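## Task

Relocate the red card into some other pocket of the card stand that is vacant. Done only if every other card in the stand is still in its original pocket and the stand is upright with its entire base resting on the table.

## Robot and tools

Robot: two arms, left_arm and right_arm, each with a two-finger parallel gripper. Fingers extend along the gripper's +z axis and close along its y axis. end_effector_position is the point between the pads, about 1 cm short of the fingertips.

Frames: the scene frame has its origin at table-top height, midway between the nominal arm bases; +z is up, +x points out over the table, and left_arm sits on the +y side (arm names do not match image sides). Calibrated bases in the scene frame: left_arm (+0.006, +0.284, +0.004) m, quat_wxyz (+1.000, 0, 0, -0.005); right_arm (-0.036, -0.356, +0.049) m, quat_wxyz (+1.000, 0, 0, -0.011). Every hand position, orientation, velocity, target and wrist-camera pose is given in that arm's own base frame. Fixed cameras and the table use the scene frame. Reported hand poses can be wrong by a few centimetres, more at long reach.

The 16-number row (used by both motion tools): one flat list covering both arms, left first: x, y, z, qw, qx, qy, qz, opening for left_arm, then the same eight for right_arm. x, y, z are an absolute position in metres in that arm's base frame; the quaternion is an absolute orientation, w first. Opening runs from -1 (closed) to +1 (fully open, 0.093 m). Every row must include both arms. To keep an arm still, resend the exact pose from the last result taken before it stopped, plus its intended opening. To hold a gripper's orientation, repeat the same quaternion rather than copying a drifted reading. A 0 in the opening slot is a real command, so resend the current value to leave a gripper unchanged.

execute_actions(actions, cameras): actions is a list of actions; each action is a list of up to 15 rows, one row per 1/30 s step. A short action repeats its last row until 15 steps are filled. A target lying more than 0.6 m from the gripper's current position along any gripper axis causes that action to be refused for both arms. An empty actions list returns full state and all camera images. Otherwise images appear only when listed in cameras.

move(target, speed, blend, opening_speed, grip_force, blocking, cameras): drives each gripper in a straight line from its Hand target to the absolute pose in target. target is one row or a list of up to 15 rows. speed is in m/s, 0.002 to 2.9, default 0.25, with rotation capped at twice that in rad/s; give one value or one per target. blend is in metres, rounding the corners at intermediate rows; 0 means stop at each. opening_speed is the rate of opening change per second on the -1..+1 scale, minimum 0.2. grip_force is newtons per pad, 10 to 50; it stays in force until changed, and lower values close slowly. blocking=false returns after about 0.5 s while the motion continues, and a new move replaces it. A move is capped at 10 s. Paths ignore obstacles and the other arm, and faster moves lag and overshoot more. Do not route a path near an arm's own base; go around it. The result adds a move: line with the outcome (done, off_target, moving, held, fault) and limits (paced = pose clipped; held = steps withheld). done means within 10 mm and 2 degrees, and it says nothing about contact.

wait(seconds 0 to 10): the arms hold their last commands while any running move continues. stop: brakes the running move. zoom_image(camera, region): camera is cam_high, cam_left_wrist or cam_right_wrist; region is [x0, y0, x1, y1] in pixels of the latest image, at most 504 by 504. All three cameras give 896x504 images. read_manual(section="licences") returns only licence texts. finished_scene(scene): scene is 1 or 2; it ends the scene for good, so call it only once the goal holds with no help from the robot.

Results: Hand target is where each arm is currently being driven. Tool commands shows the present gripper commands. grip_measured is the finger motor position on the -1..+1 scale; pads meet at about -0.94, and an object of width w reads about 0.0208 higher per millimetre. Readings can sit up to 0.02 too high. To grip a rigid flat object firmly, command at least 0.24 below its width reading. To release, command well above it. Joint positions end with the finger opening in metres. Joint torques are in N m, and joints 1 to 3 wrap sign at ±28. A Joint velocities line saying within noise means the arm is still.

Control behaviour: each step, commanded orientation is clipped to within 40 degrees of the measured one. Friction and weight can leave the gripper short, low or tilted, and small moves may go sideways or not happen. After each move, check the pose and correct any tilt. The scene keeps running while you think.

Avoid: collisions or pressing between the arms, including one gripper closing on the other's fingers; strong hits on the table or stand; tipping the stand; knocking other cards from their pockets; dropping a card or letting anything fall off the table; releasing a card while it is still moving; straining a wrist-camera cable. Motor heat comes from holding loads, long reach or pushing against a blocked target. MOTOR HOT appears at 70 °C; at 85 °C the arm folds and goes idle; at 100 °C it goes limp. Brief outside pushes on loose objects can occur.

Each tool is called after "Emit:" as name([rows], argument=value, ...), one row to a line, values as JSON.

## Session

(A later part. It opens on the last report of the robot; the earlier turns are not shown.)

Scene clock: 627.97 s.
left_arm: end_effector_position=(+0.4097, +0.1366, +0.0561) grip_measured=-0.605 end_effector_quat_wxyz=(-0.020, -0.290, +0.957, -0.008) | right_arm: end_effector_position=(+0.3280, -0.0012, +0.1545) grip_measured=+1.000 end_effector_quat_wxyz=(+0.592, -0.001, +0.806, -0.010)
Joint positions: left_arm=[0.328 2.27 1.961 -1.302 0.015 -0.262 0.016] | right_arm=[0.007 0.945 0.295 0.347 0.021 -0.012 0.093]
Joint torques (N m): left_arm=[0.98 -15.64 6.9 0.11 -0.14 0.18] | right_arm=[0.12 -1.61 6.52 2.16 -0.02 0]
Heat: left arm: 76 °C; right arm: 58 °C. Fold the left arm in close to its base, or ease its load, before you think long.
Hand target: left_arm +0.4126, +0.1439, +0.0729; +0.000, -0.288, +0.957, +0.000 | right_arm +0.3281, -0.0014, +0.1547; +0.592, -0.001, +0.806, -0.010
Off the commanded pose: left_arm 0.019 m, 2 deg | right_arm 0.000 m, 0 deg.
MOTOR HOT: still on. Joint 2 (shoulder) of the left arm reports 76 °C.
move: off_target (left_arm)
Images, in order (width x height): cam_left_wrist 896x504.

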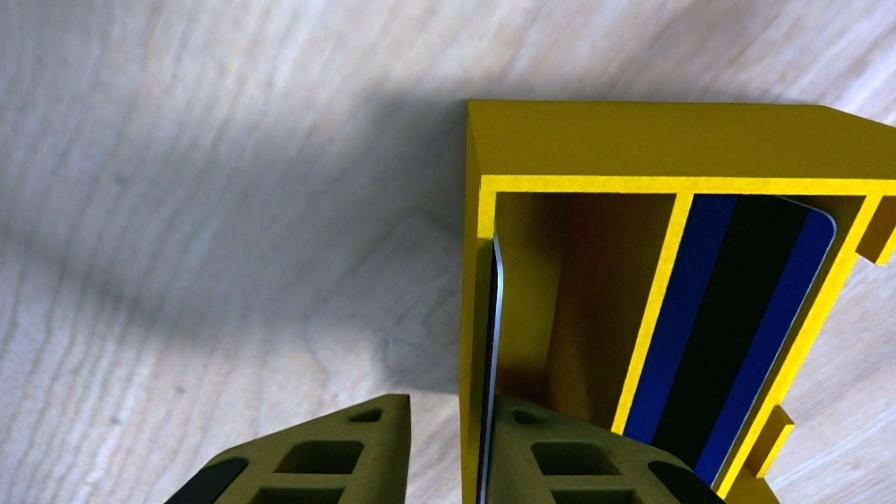

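Emit:
move(target=[0.4170,0.1290,0.0715,0,-0.2882,0.9576,0,-1,0.3281,-0.0013,0.1546,0.592,-0.001,0.806,-0.010,1], speed=0.02, opening_speed=0.3, cameras=["cam_left_wrist"])

Scene clock: 645.53 s.
left_arm: end_effector_position=(+0.4121, +0.1293, +0.0561) grip_measured=-0.967 end_effector_quat_wxyz=(-0.020, -0.286, +0.958, -0.005) | right_arm: end_effector_position=(+0.3280, -0.0012, +0.1545) grip_measured=+1.000 end_effector_quat_wxyz=(+0.592, -0.001, +0.806, -0.010)
Joint positions: left_arm=[0.307 2.27 1.961 -1.302 0.009 -0.273 0] | right_arm=[0.007 0.945 0.295 0.347 0.021 -0.012 0.093]
Joint torques (N m): left_arm=[-0.46 -16.08 6.09 0.19 -0.07 -0.13] | right_arm=[0.14 -1.65 6.53 2.16 -0.01 -0.01]
Heat: left arm: 78 °C; right arm: 58 °C. Fold the left arm in close to its base, or ease its load, before you think long.
Hand target: left_arm +0.4167, +0.1289, +0.0715; +0.000, -0.288, +0.958, +0.000 | right_arm +0.3281, -0.0014, +0.1547; +0.592, -0.001, +0.806, -0.010
Off the commanded pose: left_arm 0.016 m, 2 deg | right_arm 0.000 m, 0 deg.
MOTOR HOT: still on. Joint 2 (shoulder) of the left arm reports 78 °C.
move: off_target (left_arm)
Images, in order (width x height): cam_left_wrist 896x504.

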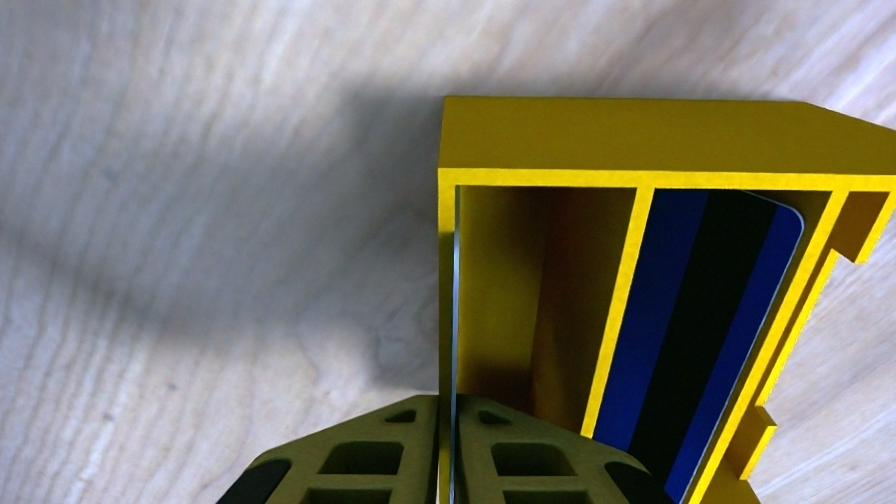

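Emit:
move(target=[0.4150,0.1290,0.1450,0,-0.2882,0.9576,0,-1,0.3281,-0.0013,0.1546,0.592,-0.001,0.806,-0.010,1], speed=0.1, cameras=["cam_left_wrist"])

Scene clock: 654.20 s.
left_arm: end_effector_position=(+0.4123, +0.1294, +0.1226) grip_measured=-0.967 end_effector_quat_wxyz=(-0.011, -0.286, +0.958, -0.004) | right_arm: end_effector_position=(+0.3280, -0.0012, +0.1545) grip_measured=+1.000 end_effector_quat_wxyz=(+0.592, -0.001, +0.806, -0.010)
Joint positions: left_arm=[0.307 2.27 2.227 -1.549 0.008 -0.274 0] | right_arm=[0.007 0.945 0.295 0.347 0.021 -0.012 0.093]
Joint torques (N m): left_arm=[-0.35 -17.1 6.54 0.19 -0.06 -0.09] | right_arm=[0.13 -1.66 6.53 2.17 -0.01 0.01]
Heat: left arm: 79 °C; right arm: 58 °C. Fold the left arm in close to its base, or ease its load, before you think long.
Hand target: left_arm +0.4142, +0.1287, +0.1443; +0.017, -0.288, +0.957, +0.000 | right_arm +0.3281, -0.0014, +0.1547; +0.592, -0.001, +0.806, -0.010
Off the commanded pose: left_arm 0.023 m, 1 deg | right_arm 0.000 m, 0 deg.
MOTOR HOT: still on. Joint 2 (shoulder) of the left arm reports 79 °C.
joint sent to its limit (left arm) — joint 4 (wrist pitch), lower limit. The joint targets still meet the commanded pose.
move: off_target (left_arm)
Images, in order (width x height): cam_left_wrist 896x504.

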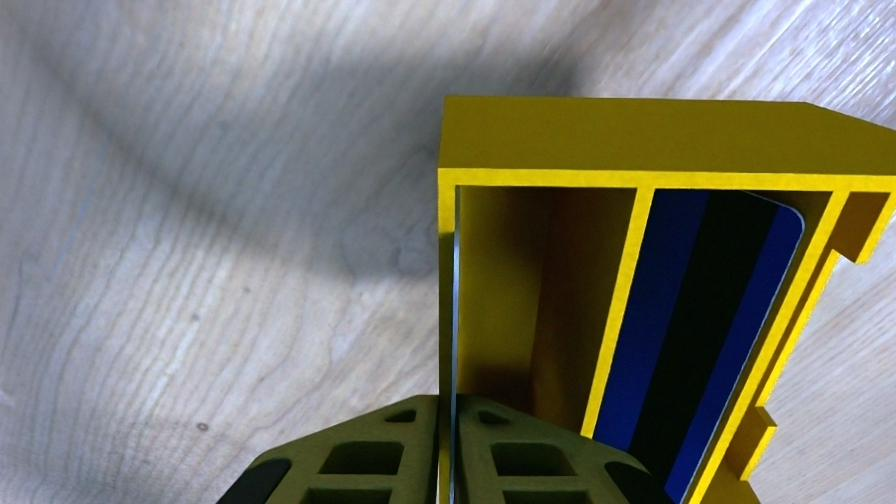

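Emit:
move([
  [0.36,0.05,0.120,0,-0.15,0.9887,0,-1,0.3281,-0.0013,0.1546,0.592,-0.001,0.806,-0.010,1],
  [0.34,-0.02,0.10,0,0,1,0,-1,0.3281,-0.0013,0.1546,0.592,-0.001,0.806,-0.010,1],
], speed=0.15, blend=0.03, cameras=["cam_high","cam_left_wrist"])

Scene clock: 695.13 s.
left_arm: end_effector_position=(+0.2381, +0.0005, +0.1258) grip_measured=-0.876 end_effector_quat_wxyz=(+0.630, -0.002, +0.777, -0.001) | right_arm: end_effector_position=(+0.3280, -0.0012, +0.1545) grip_measured=+1.000 end_effector_quat_wxyz=(+0.592, -0.001, +0.806, -0.010)
Joint positions: left_arm=[0.005 0.007 0.009 -0.21 0.004 -0.004 0.003] | right_arm=[0.007 0.945 0.295 0.347 0.021 -0.012 0.093]
Joint torques (N m): left_arm=[0.25 -0.23 -0.09 -0.01 0.02 0.01] | right_arm=[0.14 -1.68 6.53 2.17 -0.01 0.02]
Heat: left arm: 78 °C; right arm: 59 °C.
Hand target: left_arm +0.2381, +0.0005, +0.1258; +0.630, -0.002, +0.777, -0.001 | right_arm +0.3281, -0.0014, +0.1547; +0.592, -0.001, +0.806, -0.010
Tool commands: left_gripper/opening=-0.87649 right_gripper/opening=+1.0
Off the commanded pose: right_arm 0.000 m, 0 deg.
OVER-TEMPERATURE FAULT: ARM FOLDED TO REST. Before this call, joint 2 (shoulder) of the left arm reached 85 °C. The left arm's motors are now idle, so it may still sink, and the gripper idles too, so what it holds may stay or slip. The left arm ran none of this call's commands. The stop is over, but the left arm and its gripper will run no more commands in this scene. This fault puts only its own arm into a fault stop.
MOTOR HOT: still on. Joint 2 (shoulder) of the left arm reports 78 °C.
move: fault (left_arm); path passed 0 of 2 targets
Images, in order (width x height): cam_high 896x504, cam_left_wrist 896x504.

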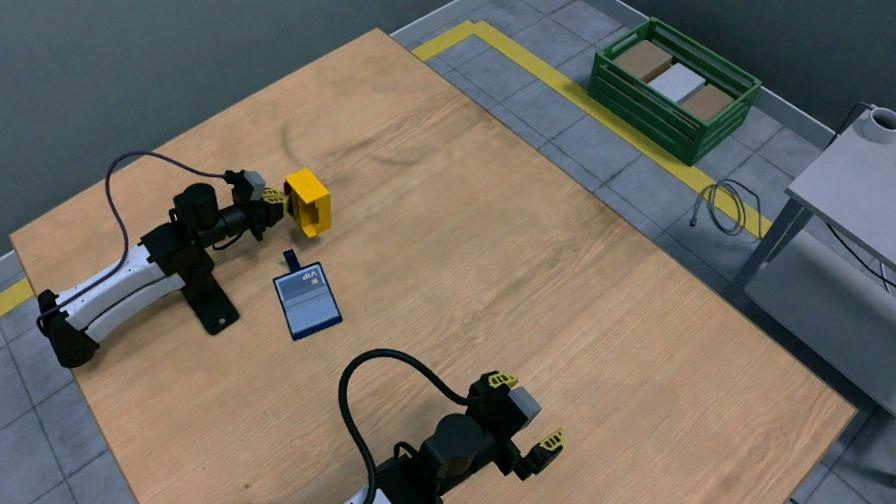

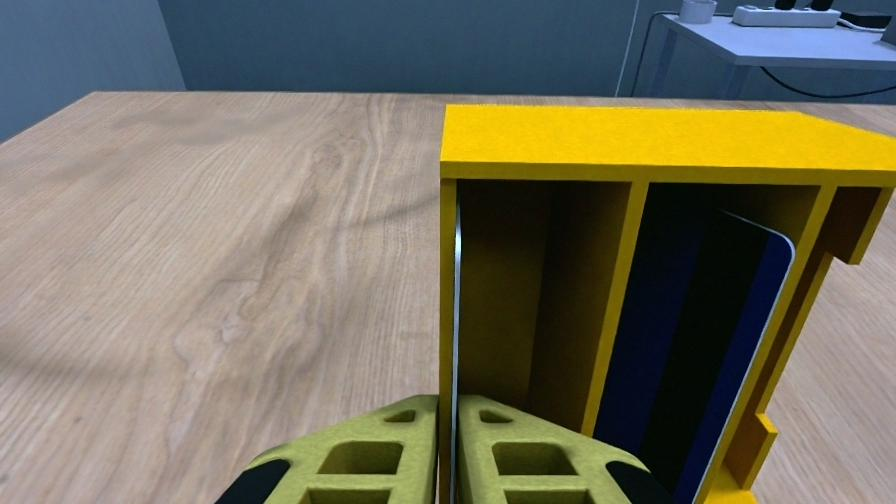

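Emit:
move([
  [0.2381,0.0005,0.1258,0.630,-0.002,0.777,-0.001,-0.876,0.3066,0.4500,0.1300,0.3412,-0.5379,0.6144,0.4656,1],
], speed=0.35, cameras=["cam_high","cam_right_wrist","cam_left_wrist"])

Scene clock: 846.13 s.
left_arm: end_effector_position=(+0.2381, +0.0005, +0.1258) grip_measured=-0.876 end_effector_quat_wxyz=(+0.630, -0.002, +0.777, -0.001) | right_arm: end_effector_position=(+0.3056, +0.4457, +0.1283) grip_measured=+1.000 end_effector_quat_wxyz=(+0.341, -0.531, +0.623, +0.462)
Joint positions: left_arm=[0.005 0.007 0.009 -0.21 0.004 -0.004 0.003] | right_arm=[0.737 2.06 1.309 0.221 -0.831 -0.178 0.093]
Joint torques (N m): left_arm=[0.24 -0.27 -0.25 -0.01 0.03 0.01] | right_arm=[0.27 -7.94 8.06 1.81 -0.53 -0.13]
Heat: left arm: 49 °C; right arm: 60 °C.
Hand target: left_arm +0.2381, +0.0005, +0.1258; +0.630, -0.002, +0.777, -0.001 | right_arm +0.3064, +0.4499, +0.1299; +0.341, -0.538, +0.614, +0.466
Tool commands: left_gripper/opening=-0.8764 right_gripper/opening=+1.0
Off the commanded pose: right_arm 0.005 m, 1 deg.
OVER-TEMPERATURE FAULT: ARM FOLDED TO REST. As an earlier result told, the left arm's stop is over, but it will run no more commands in this scene. The left arm ran none of this call's commands.
move: fault (left_arm)

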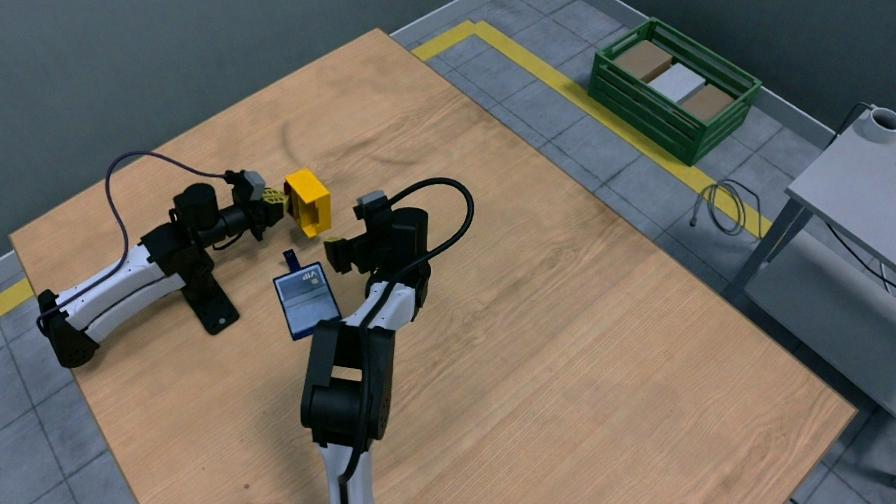

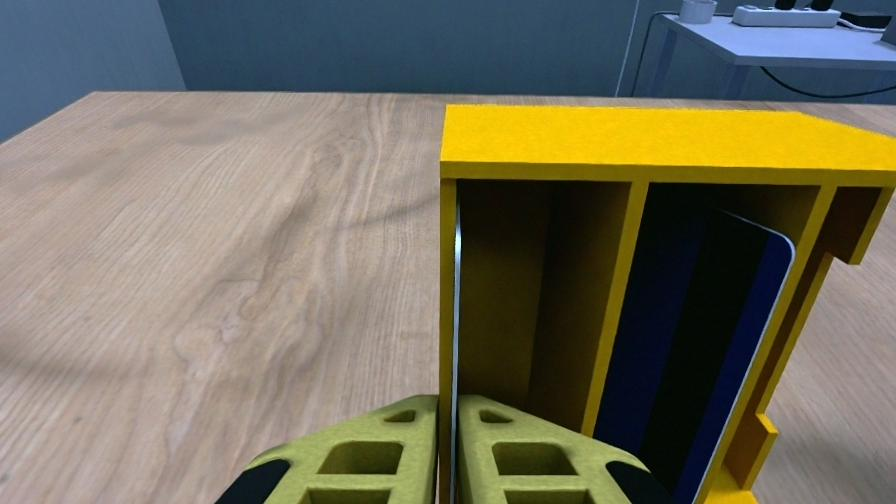

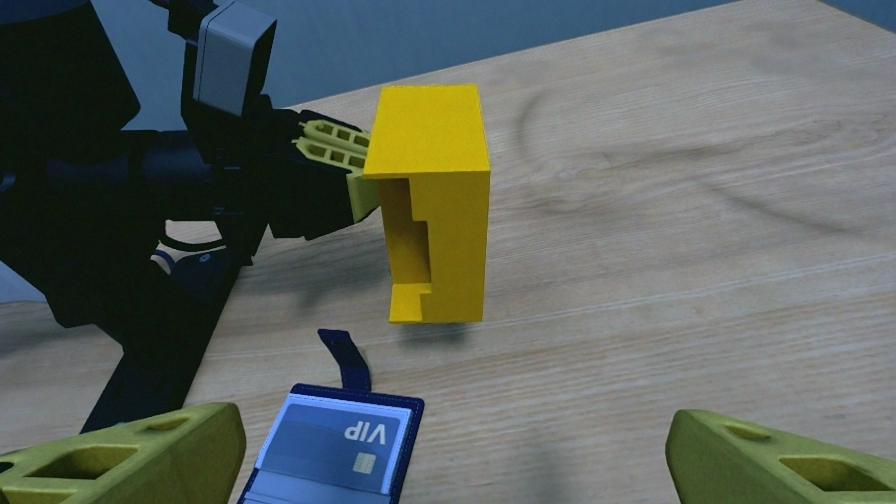

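Emit:
move([
  [0.2381,0.0005,0.1258,0.630,-0.002,0.777,-0.001,-0.876,0.2898,0.5334,0.0990,0.3412,-0.5379,0.6144,0.4656,0.5],
], speed=0.15, cameras=["cam_right_wrist"])

Scene clock: 901.33 s.
left_arm: end_effector_position=(+0.2381, +0.0005, +0.1258) grip_measured=-0.876 end_effector_quat_wxyz=(+0.630, -0.002, +0.777, -0.001) | right_arm: end_effector_position=(+0.2825, +0.5277, +0.0962) grip_measured=+0.503 end_effector_quat_wxyz=(+0.328, -0.542, +0.615, +0.468)
Joint positions: left_arm=[0.005 0.007 0.009 -0.21 0.004 -0.004 0.003] | right_arm=[0.89 2.281 1.523 0.275 -0.731 -0.1 0.069]
Joint torques (N m): left_arm=[0.25 -0.39 -0.24 -0.04 0.03 0.02] | right_arm=[0.14 -9.32 8.09 2.11 -0.09 0.07]
Heat: left arm: 47 °C; right arm: 58 °C.
Hand target: left_arm +0.2381, +0.0005, +0.1258; +0.630, -0.002, +0.777, -0.001 | right_arm +0.2896, +0.5329, +0.0991; +0.341, -0.538, +0.614, +0.466
Tool commands: left_gripper/opening=-0.8764 right_gripper/opening=+0.5
Off the commanded pose: right_arm 0.010 m, 2 deg.
OVER-TEMPERATURE FAULT: ARM FOLDED TO REST. As an earlier result told, the left arm's stop is over, but it will run no more commands in this scene. The left arm ran none of this call's commands.
move: fault (left_arm)
Images, in order (width x height): cam_right_wrist 896x504.

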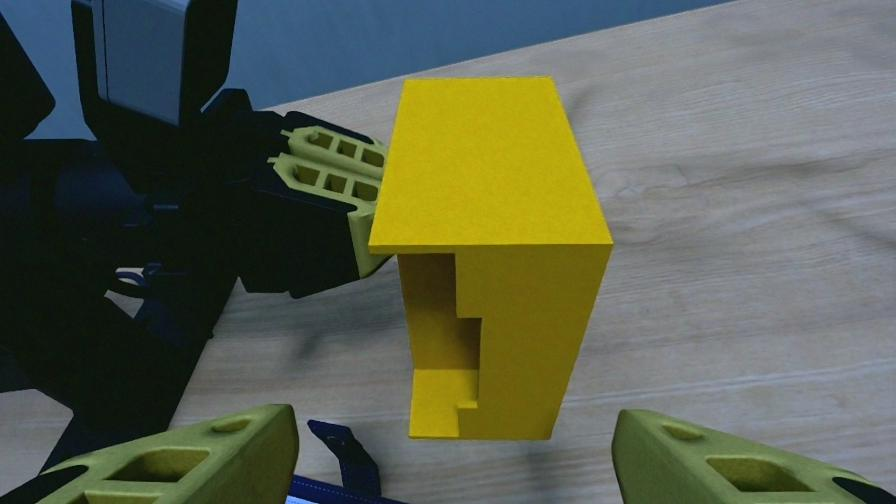

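Emit:
move([
  [0.2381,0.0005,0.1258,0.630,-0.002,0.777,-0.001,-0.876,0.2964,0.5429,0.0970,0.3412,-0.5379,0.6144,0.4656,0.5],
], speed=0.1, cameras=["cam_right_wrist"])

Scene clock: 922.13 s.
left_arm: end_effector_position=(+0.2381, +0.0005, +0.1258) grip_measured=-0.876 end_effector_quat_wxyz=(+0.630, -0.002, +0.777, -0.001) | right_arm: end_effector_position=(+0.2917, +0.5385, +0.0991) grip_measured=+0.503 end_effector_quat_wxyz=(+0.339, -0.542, +0.609, +0.469)
Joint positions: left_arm=[0.005 0.007 0.009 -0.21 0.004 -0.004 0.003] | right_arm=[0.89 2.323 1.592 0.274 -0.728 -0.098 0.069]
Joint torques (N m): left_arm=[0.27 -0.28 -0.27 -0.03 0.03 0.03] | right_arm=[0.29 -9.54 8.2 1.92 -0.07 0.08]
Heat: left arm: 47 °C; right arm: 60 °C.
Hand target: left_arm +0.2381, +0.0005, +0.1258; +0.630, -0.002, +0.777, -0.001 | right_arm +0.2963, +0.5426, +0.0970; +0.341, -0.538, +0.614, +0.466
Tool commands: left_gripper/opening=-0.8764 right_gripper/opening=+0.5
Off the commanded pose: right_arm 0.007 m, 1 deg.
OVER-TEMPERATURE FAULT: ARM FOLDED TO REST. As an earlier result told, the left arm's stop is over, but it will run no more commands in this scene. The left arm ran none of this call's commands.
move: fault (left_arm)
Images, in order (width x height): cam_right_wrist 896x504.

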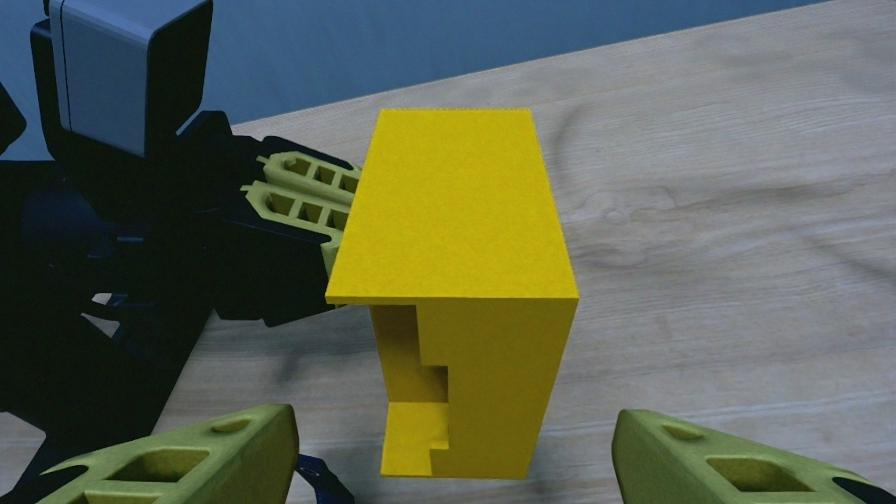

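Emit:
move([
  [0.2381,0.0005,0.1258,0.630,-0.002,0.777,-0.001,-0.876,0.2905,0.5960,0.0745,0.3412,-0.5379,0.6144,0.4656,0.5],
], speed=0.08, cameras=["cam_right_wrist","cam_left_wrist"])

Scene clock: 933.87 s.
left_arm: end_effector_position=(+0.2381, +0.0005, +0.1258) grip_measured=-0.876 end_effector_quat_wxyz=(+0.630, -0.002, +0.777, -0.001) | right_arm: end_effector_position=(+0.2871, +0.5917, +0.0769) grip_measured=+0.502 end_effector_quat_wxyz=(+0.339, -0.542, +0.609, +0.469)
Joint positions: left_arm=[0.005 0.007 0.009 -0.21 0.004 -0.004 0.003] | right_arm=[0.961 2.509 1.835 0.241 -0.664 -0.059 0.069]
Joint torques (N m): left_arm=[0.23 -0.36 -0.21 -0.01 0.05 0.01] | right_arm=[0.39 -10.65 8.36 1.9 -0.03 0.08]
Heat: left arm: 46 °C; right arm: 60 °C.
Hand target: left_arm +0.2381, +0.0005, +0.1258; +0.630, -0.002, +0.777, -0.001 | right_arm +0.2903, +0.5957, +0.0744; +0.341, -0.538, +0.614, +0.466
Tool commands: left_gripper/opening=-0.8764 right_gripper/opening=+0.5
Off the commanded pose: right_arm 0.006 m, 1 deg.
OVER-TEMPERATURE FAULT: ARM FOLDED TO REST. As an earlier result told, the left arm's stop is over, but it will run no more commands in this scene. The left arm ran none of this call's commands.
move: fault (left_arm)
Images, in order (width x height): cam_left_wrist 896x504, cam_right_wrist 896x504.

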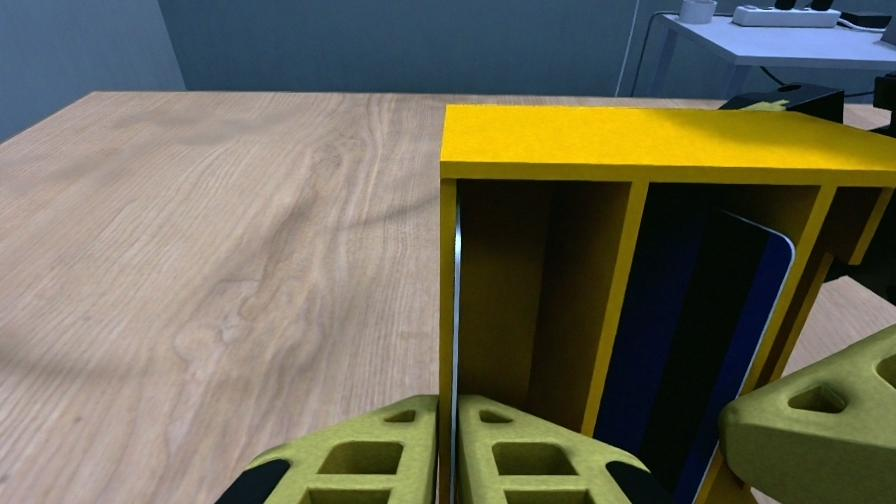

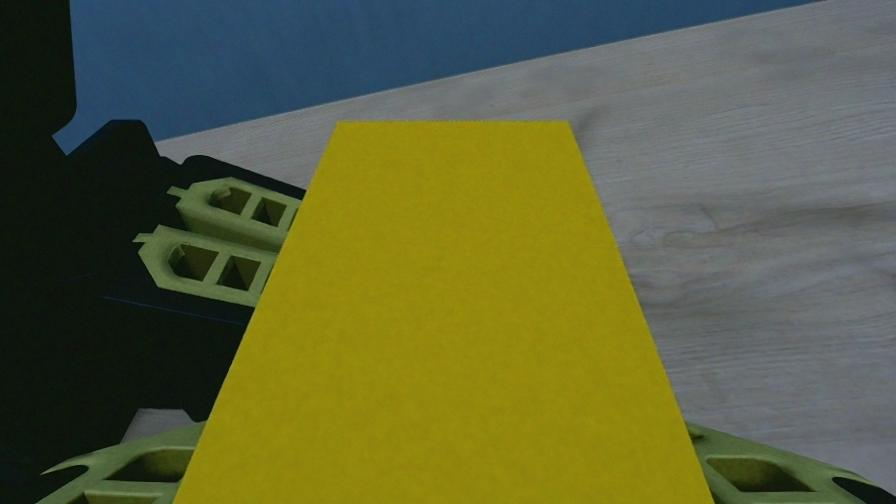

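Emit:
move([
  [0.2381,0.0005,0.1258,0.630,-0.002,0.777,-0.001,-0.876,0.2905,0.5960,0.0745,0.3412,-0.5379,0.6144,0.4656,-0.25],
], speed=0.08, grip_force=30, cameras=["cam_left_wrist"])

Scene clock: 942.17 s.
left_arm: end_effector_position=(+0.2381, +0.0005, +0.1258) grip_measured=-0.876 end_effector_quat_wxyz=(+0.630, -0.002, +0.777, -0.001) | right_arm: end_effector_position=(+0.2871, +0.5916, +0.0767) grip_measured=+0.096 end_effector_quat_wxyz=(+0.339, -0.542, +0.610, +0.469)
Joint positions: left_arm=[0.005 0.007 0.009 -0.21 0.004 -0.004 0.003] | right_arm=[0.961 2.509 1.835 0.24 -0.664 -0.059 0.05]
Joint torques (N m): left_arm=[0.27 -0.32 -0.2 -0.03 0.05 0.04] | right_arm=[0.47 -10.52 8.38 1.94 -0.05 0.09]
Heat: left arm: 46 °C; right arm: 59 °C.
Hand target: left_arm +0.2381, +0.0005, +0.1258; +0.630, -0.002, +0.777, -0.001 | right_arm +0.2903, +0.5957, +0.0744; +0.341, -0.538, +0.614, +0.466
Tool commands: left_gripper/opening=-0.876246 right_gripper/opening=-0.25
Off the commanded pose: right_arm 0.006 m, 1 deg.
OVER-TEMPERATURE FAULT: ARM FOLDED TO REST. As an earlier result told, the left arm's stop is over, but it will run no more commands in this scene. The left arm ran none of this call's commands.
grip_force (N): 30, 30
move: fault (left_arm)
Images, in order (width x height): cam_left_wrist 896x504.

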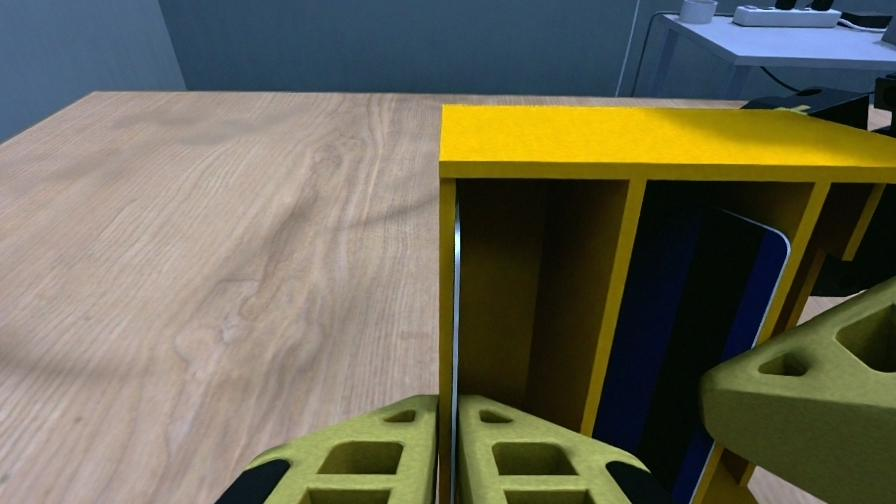

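Emit:
move([
  [0.2381,0.0005,0.1258,0.630,-0.002,0.777,-0.001,-0.876,0.3150,0.5962,0.0700,0.3412,-0.5379,0.6144,0.4656,-0.25],
], speed=0.03, cameras=["cam_left_wrist","cam_right_wrist"])

Scene clock: 957.23 s.
left_arm: end_effector_position=(+0.2380, +0.0028, +0.1258) grip_measured=-0.875 end_effector_quat_wxyz=(+0.630, -0.007, +0.777, +0.004) | right_arm: end_effector_position=(+0.2915, +0.5963, +0.0756) grip_measured=+0.087 end_effector_quat_wxyz=(+0.318, -0.548, +0.602, +0.486)
Joint positions: left_arm=[0.005 0.007 0.009 -0.21 -0.009 -0.004 0.003] | right_arm=[0.946 2.564 1.937 0.176 -0.732 -0.061 0.049]
Joint torques (N m): left_arm=[0.25 -0.34 -0.23 -0.02 0.03 0.02] | right_arm=[-1.63 -10.37 8.76 1.98 0.33 -0.11]
Heat: left arm: 46 °C; right arm: 58 °C.
Hand target: left_arm +0.2380, +0.0028, +0.1258; +0.630, -0.007, +0.777, +0.004 | right_arm +0.3142, +0.5942, +0.0703; +0.341, -0.538, +0.614, +0.466
Tool commands: left_gripper/opening=-0.875237 right_gripper/opening=-0.25
Off the commanded pose: right_arm 0.024 m, 4 deg.
OVER-TEMPERATURE FAULT: ARM FOLDED TO REST. As an earlier result told, the left arm's stop is over, but it will run no more commands in this scene. The left arm ran none of this call's commands.
grip_force (N): 30, 30
move: fault (left_arm), off_target (right_arm)
Images, in order (width x height): cam_left_wrist 896x504, cam_right_wrist 896x504.

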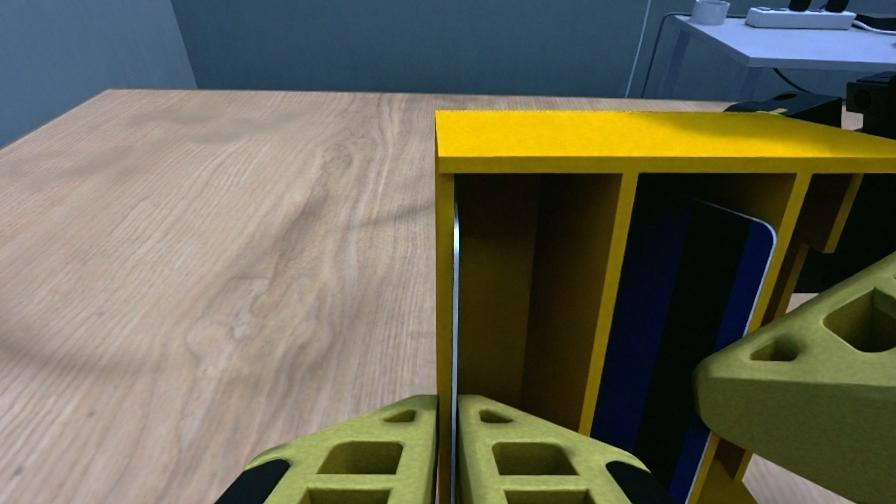

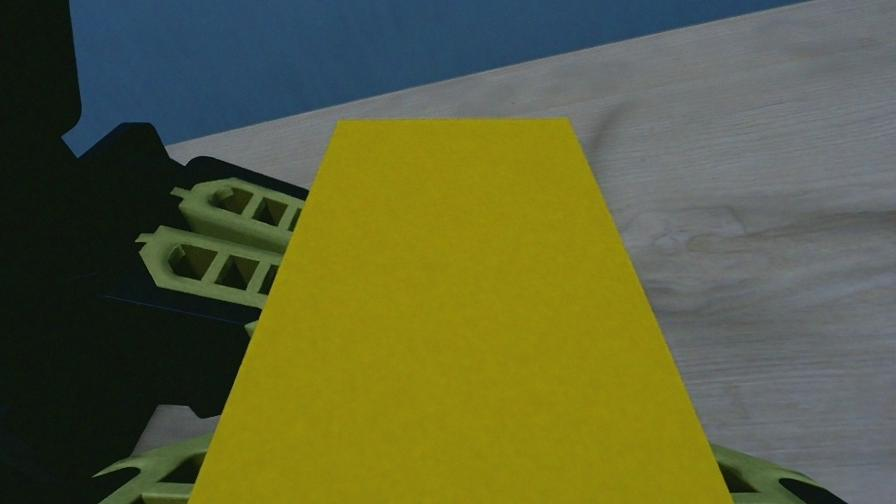

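Emit:
move([
  [0.2380,0.0028,0.1258,0.630,-0.007,0.777,0.004,-0.875,0.3320,0.5970,0.0680,0.368,-0.524,0.627,0.444,-0.4],
], speed=0.03, grip_force=45, cameras=["cam_left_wrist","cam_right_wrist"])

Scene clock: 979.60 s.
left_arm: end_effector_position=(+0.2380, +0.0029, +0.1258) grip_measured=-0.875 end_effector_quat_wxyz=(+0.630, -0.007, +0.777, +0.004) | right_arm: end_effector_position=(+0.2918, +0.5963, +0.0755) grip_measured=+0.046 end_effector_quat_wxyz=(+0.319, -0.548, +0.602, +0.486)
Joint positions: left_arm=[0.005 0.007 0.009 -0.21 -0.01 -0.004 0.003] | right_arm=[0.946 2.564 1.937 0.176 -0.73 -0.061 0.047]
Joint torques (N m): left_arm=[0.2 -0.36 -0.16 -0.03 0.03 0.03] | right_arm=[-2.32 -10.55 7.88 2.24 1.1 -0.11]
Heat: left arm: 45 °C; right arm: 58 °C.
Hand target: left_arm +0.2380, +0.0029, +0.1258; +0.630, -0.007, +0.777, +0.004 | right_arm +0.3297, +0.5916, +0.0694; +0.366, -0.525, +0.627, +0.445
Tool commands: left_gripper/opening=-0.874996 right_gripper/opening=-0.4
Off the commanded pose: right_arm 0.041 m, 8 deg.
OVER-TEMPERATURE FAULT: ARM FOLDED TO REST. As an earlier result told, the left arm's stop is over, but it will run no more commands in this scene. The left arm ran none of this call's commands.
grip_force (N): 45, 45
move: fault (left_arm), off_target (right_arm)
Images, in order (width x height): cam_left_wrist 896x504, cam_right_wrist 896x504.

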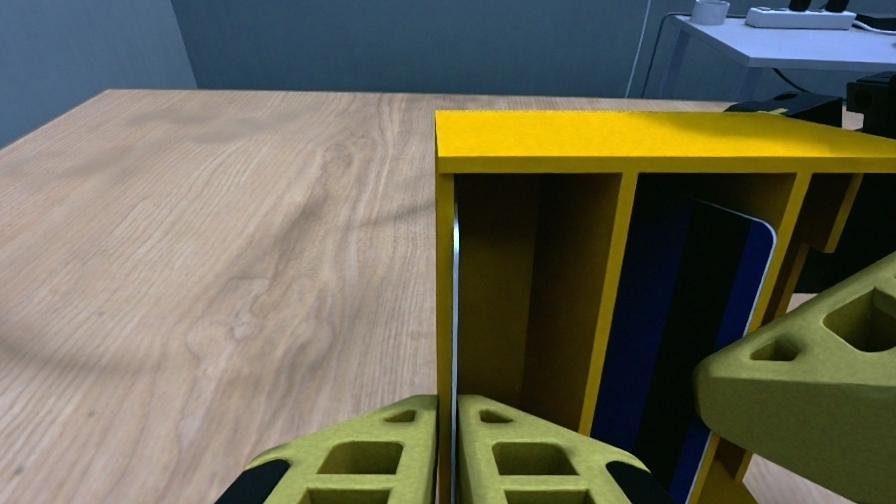

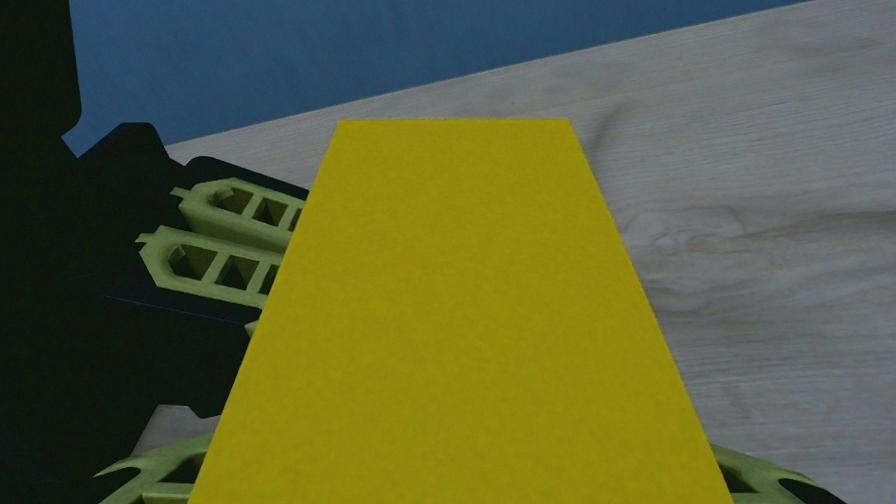

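Emit:
move([
  [0.2380,0.0028,0.1258,0.630,-0.007,0.777,0.004,-0.875,0.3200,0.5970,0.0300,0.3412,-0.5379,0.6144,0.4656,-0.4],
], speed=0.04, cameras=["cam_left_wrist","cam_right_wrist"])

Scene clock: 999.07 s.
left_arm: end_effector_position=(+0.2380, +0.0064, +0.1258) grip_measured=-0.860 end_effector_quat_wxyz=(+0.630, -0.013, +0.777, +0.010) | right_arm: end_effector_position=(+0.2933, +0.6005, +0.0699) grip_measured=+0.046 end_effector_quat_wxyz=(-0.343, +0.555, -0.565, -0.506)
Joint positions: left_arm=[0.017 0.007 0.009 -0.21 -0.015 -0.004 0.004] | right_arm=[0.938 2.616 1.937 0.314 -0.779 -0.063 0.047]
Joint torques (N m): left_arm=[0.18 -0.34 -0.2 0 0.04 0.03] | right_arm=[-1.69 -8.69 6.95 1.52 0.83 -0.16]
Heat: left arm: 45 °C; right arm: 60 °C.
Hand target: left_arm +0.2380, +0.0064, +0.1258; +0.630, -0.013, +0.777, +0.010 | right_arm +0.3171, +0.5914, +0.0309; -0.341, +0.539, -0.614, -0.466
Tool commands: left_gripper/opening=-0.860381 right_gripper/opening=-0.4
Off the commanded pose: right_arm 0.048 m, 8 deg.
OVER-TEMPERATURE FAULT: ARM FOLDED TO REST. As an earlier result told, the left arm's stop is over, but it will run no more commands in this scene. The left arm ran none of this call's commands.
grip_force (N): 45, 45
move: fault (left_arm), off_target (right_arm)
Images, in order (width x height): cam_left_wrist 896x504, cam_right_wrist 896x504.

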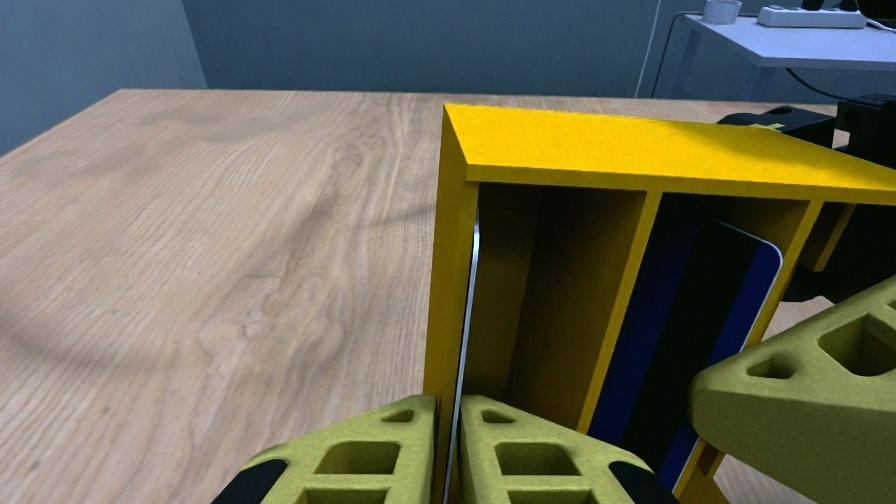

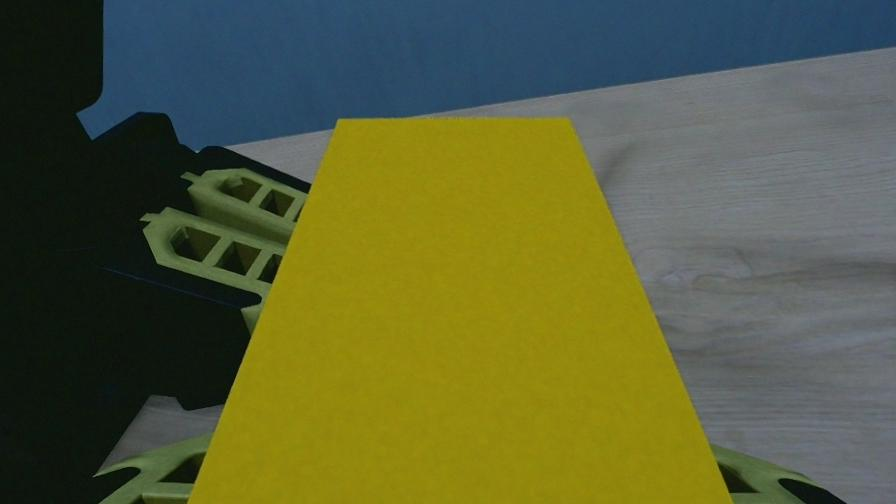

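Emit:
move([
  [0.2380,0.0064,0.1258,0.630,-0.013,0.777,0.010,-0.860,0.3300,0.6120,0.0750,0.2775,-0.6135,0.5389,0.5061,-0.4],
], speed=0.06, cameras=["cam_left_wrist"])

Scene clock: 1028.50 s.
left_arm: end_effector_position=(+0.2380, +0.0062, +0.1258) grip_measured=-0.858 end_effector_quat_wxyz=(+0.630, -0.012, +0.777, +0.009) | right_arm: end_effector_position=(+0.3281, +0.6118, +0.0679) grip_measured=+0.045 end_effector_quat_wxyz=(-0.281, +0.598, -0.559, -0.500)
Joint positions: left_arm=[0.017 0.007 0.009 -0.21 -0.014 -0.004 0.004] | right_arm=[0.887 3.005 2.832 -0.414 -0.905 -0.242 0.047]
Joint torques (N m): left_arm=[0.21 -0.35 -0.18 -0.03 0.03 0.02] | right_arm=[-0.36 -12.45 9.13 1.89 -0.69 -0.15]
Heat: left arm: 44 °C; right arm: 57 °C.
Hand target: left_arm +0.2380, +0.0062, +0.1258; +0.630, -0.012, +0.777, +0.009 | right_arm +0.3296, +0.6114, +0.0748; -0.291, +0.604, -0.542, -0.506
Tool commands: left_gripper/opening=-0.857997 right_gripper/opening=-0.4
Off the commanded pose: right_arm 0.007 m, 3 deg.
OVER-TEMPERATURE FAULT: ARM FOLDED TO REST. As an earlier result told, the left arm's stop is over, but it will run no more commands in this scene. The left arm ran none of this call's commands.
elbow stopped short (right arm): the move would have taken joint 3 (elbow) straighter than the controller allows.
grip_force (N): 45, 45
move: fault (left_arm), off_target (right_arm)
Images, in order (width x height): cam_left_wrist 896x504.

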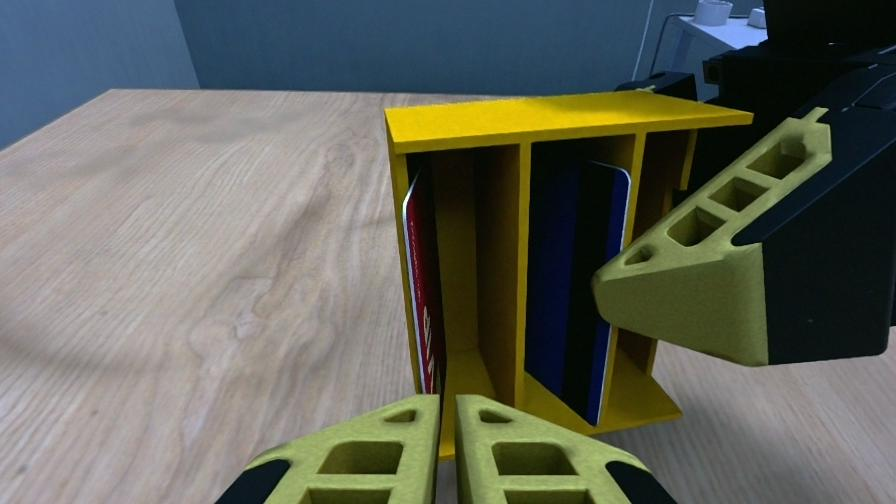

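Emit:
move([
  [0.2380,0.0064,0.1258,0.630,-0.013,0.777,0.010,-0.860,0.3320,0.5200,0.0950,0.3412,-0.5379,0.6144,0.4656,-0.4],
  [0.2380,0.0064,0.1258,0.630,-0.013,0.777,0.010,-0.860,0.3850,0.3000,0.1100,0.3900,-0.4720,0.6710,0.4230,-0.4],
  [0.2380,0.0064,0.1258,0.630,-0.013,0.777,0.010,-0.860,0.3740,0.0660,0.0700,0.4329,-0.3972,0.7165,0.3763,-0.4],
], speed=0.15, blend=0.04, cameras=["cam_high","cam_right_wrist"])

Scene clock: 1083.17 s.
left_arm: end_effector_position=(+0.2380, +0.0062, +0.1258) grip_measured=-0.858 end_effector_quat_wxyz=(+0.630, -0.012, +0.777, +0.009) | right_arm: end_effector_position=(+0.3688, +0.0644, +0.0622) grip_measured=+0.045 end_effector_quat_wxyz=(+0.419, -0.391, +0.732, +0.368)
Joint positions: left_arm=[0.017 0.007 0.009 -0.21 -0.014 -0.004 0.004] | right_arm=[-0.254 1.932 0.988 -0.373 -1.17 -1.066 0.047]
Joint torques (N m): left_arm=[0.21 -0.32 -0.27 -0.01 0.02 0.01] | right_arm=[0.28 -6.32 6.56 0.8 -1.24 -0.16]
Heat: left arm: 43 °C; right arm: 58 °C.
Hand target: left_arm +0.2380, +0.0062, +0.1258; +0.630, -0.012, +0.777, +0.009 | right_arm +0.3739, +0.0659, +0.0700; +0.433, -0.396, +0.717, +0.375
Tool commands: left_gripper/opening=-0.857997 right_gripper/opening=-0.4
Off the commanded pose: right_arm 0.009 m, 3 deg.
OVER-TEMPERATURE FAULT: ARM FOLDED TO REST. As an earlier result told, the left arm's stop is over, but it will run no more commands in this scene. The left arm ran none of this call's commands.
grip_force (N): 45, 45
move: fault (left_arm), off_target (right_arm)
Images, in order (width x height): cam_high 896x504, cam_right_wrist 896x504.

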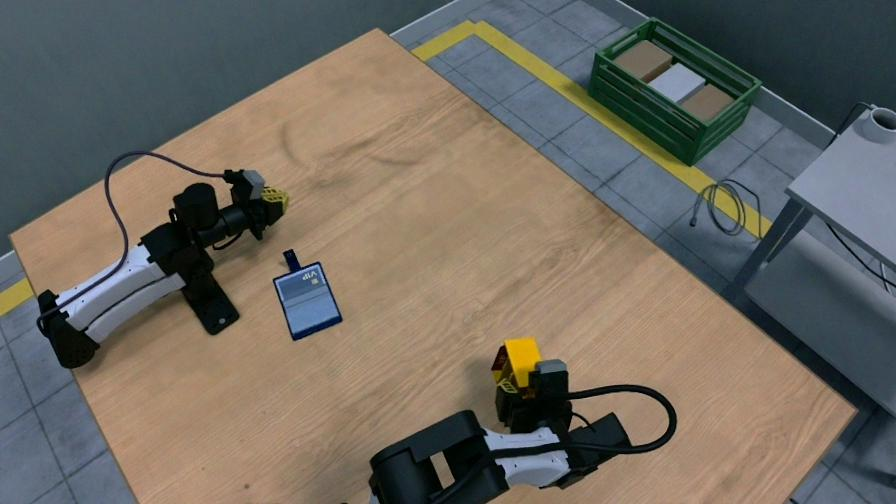

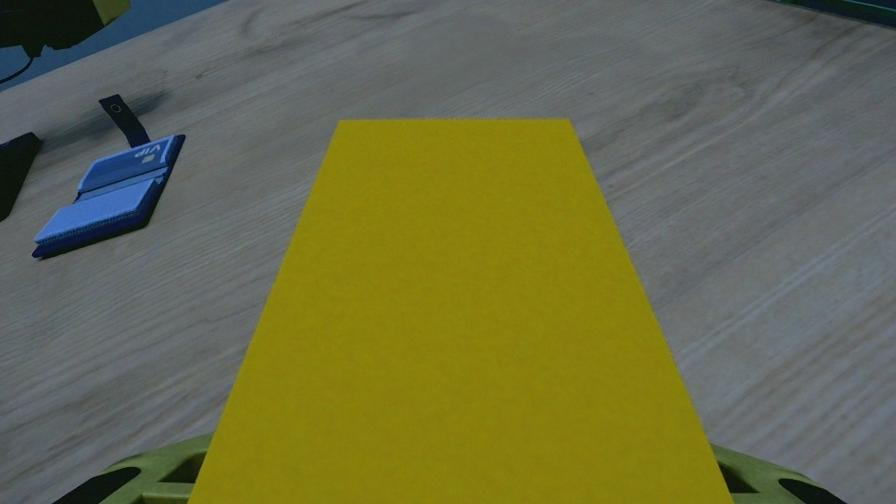

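Emit:
zoom_image(camera="cam_high", region=[440, 310, 600, 450])

Scaled by 3.150 from the camera's 896x504 image, which has a finer 1280x720 frame.

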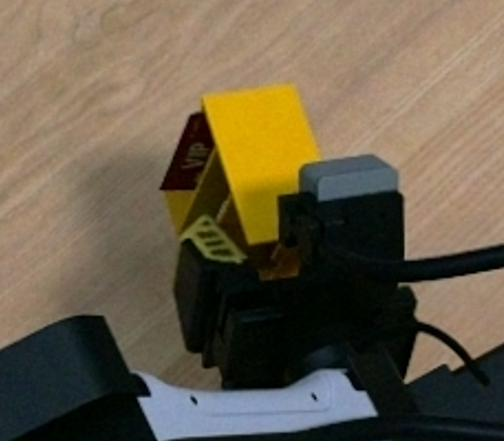

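Emit:
move([
  [0.2380,0.0064,0.1258,0.630,-0.013,0.777,0.010,-0.860,0.3740,0.0660,0.0900,0.3291,-0.2121,0.7913,0.4699,-0.4],
], speed=0.2, cameras=["cam_high"])

Emit:
zoom_image(camera="cam_high", region=[440, 310, 600, 450])

Scene clock: 1104.87 s.
left_arm: end_effector_position=(+0.2380, +0.0062, +0.1258) grip_measured=-0.858 end_effector_quat_wxyz=(+0.630, -0.012, +0.777, +0.009) | right_arm: end_effector_position=(+0.3676, +0.0650, +0.0690) grip_measured=+0.045 end_effector_quat_wxyz=(+0.305, -0.200, +0.806, +0.467)
Joint positions: left_arm=[0.017 0.007 0.009 -0.21 -0.014 -0.004 0.004] | right_arm=[-0.254 1.932 1.029 -0.47 -1.174 -0.608 0.047]
Joint torques (N m): left_arm=[0.21 -0.28 -0.17 -0.03 0.04 0.02] | right_arm=[0.27 -9.83 6.2 0.79 -1.2 0.02]
Heat: left arm: 42 °C; right arm: 53 °C.
Hand target: left_arm +0.2380, +0.0062, +0.1258; +0.630, -0.012, +0.777, +0.009 | right_arm +0.3735, +0.0661, +0.0897; +0.329, -0.213, +0.791, +0.470
Tool commands: left_gripper/opening=-0.857997 right_gripper/opening=-0.4
Off the commanded pose: right_arm 0.022 m, 4 deg.
OVER-TEMPERATURE FAULT: ARM FOLDED TO REST. As an earlier result told, the left arm's stop is over, but it will run no more commands in this scene. The left arm ran none of this call's commands.
grip_force (N): 45, 45
move: fault (left_arm), off_target (right_arm)
Images, in order (width x height): cam_high 896x504.

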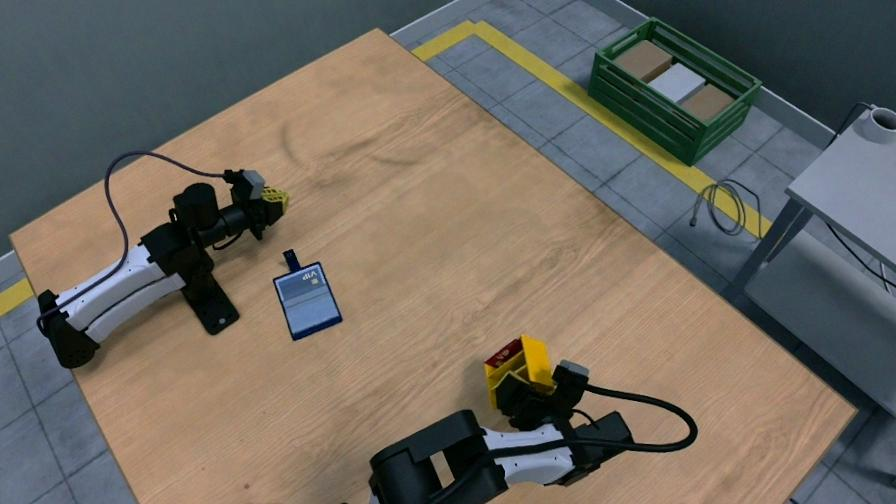

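Scaled by 3.150 from the camera's 896x504 image, which has a finer 1280x720 frame.

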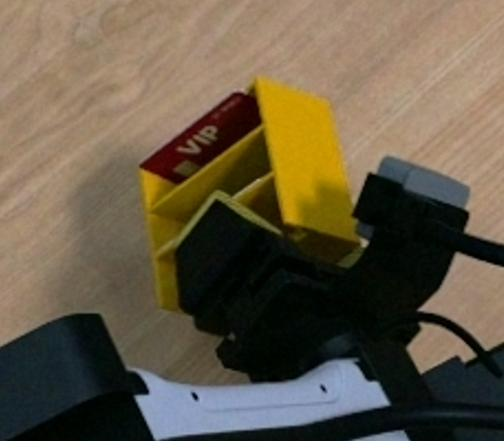

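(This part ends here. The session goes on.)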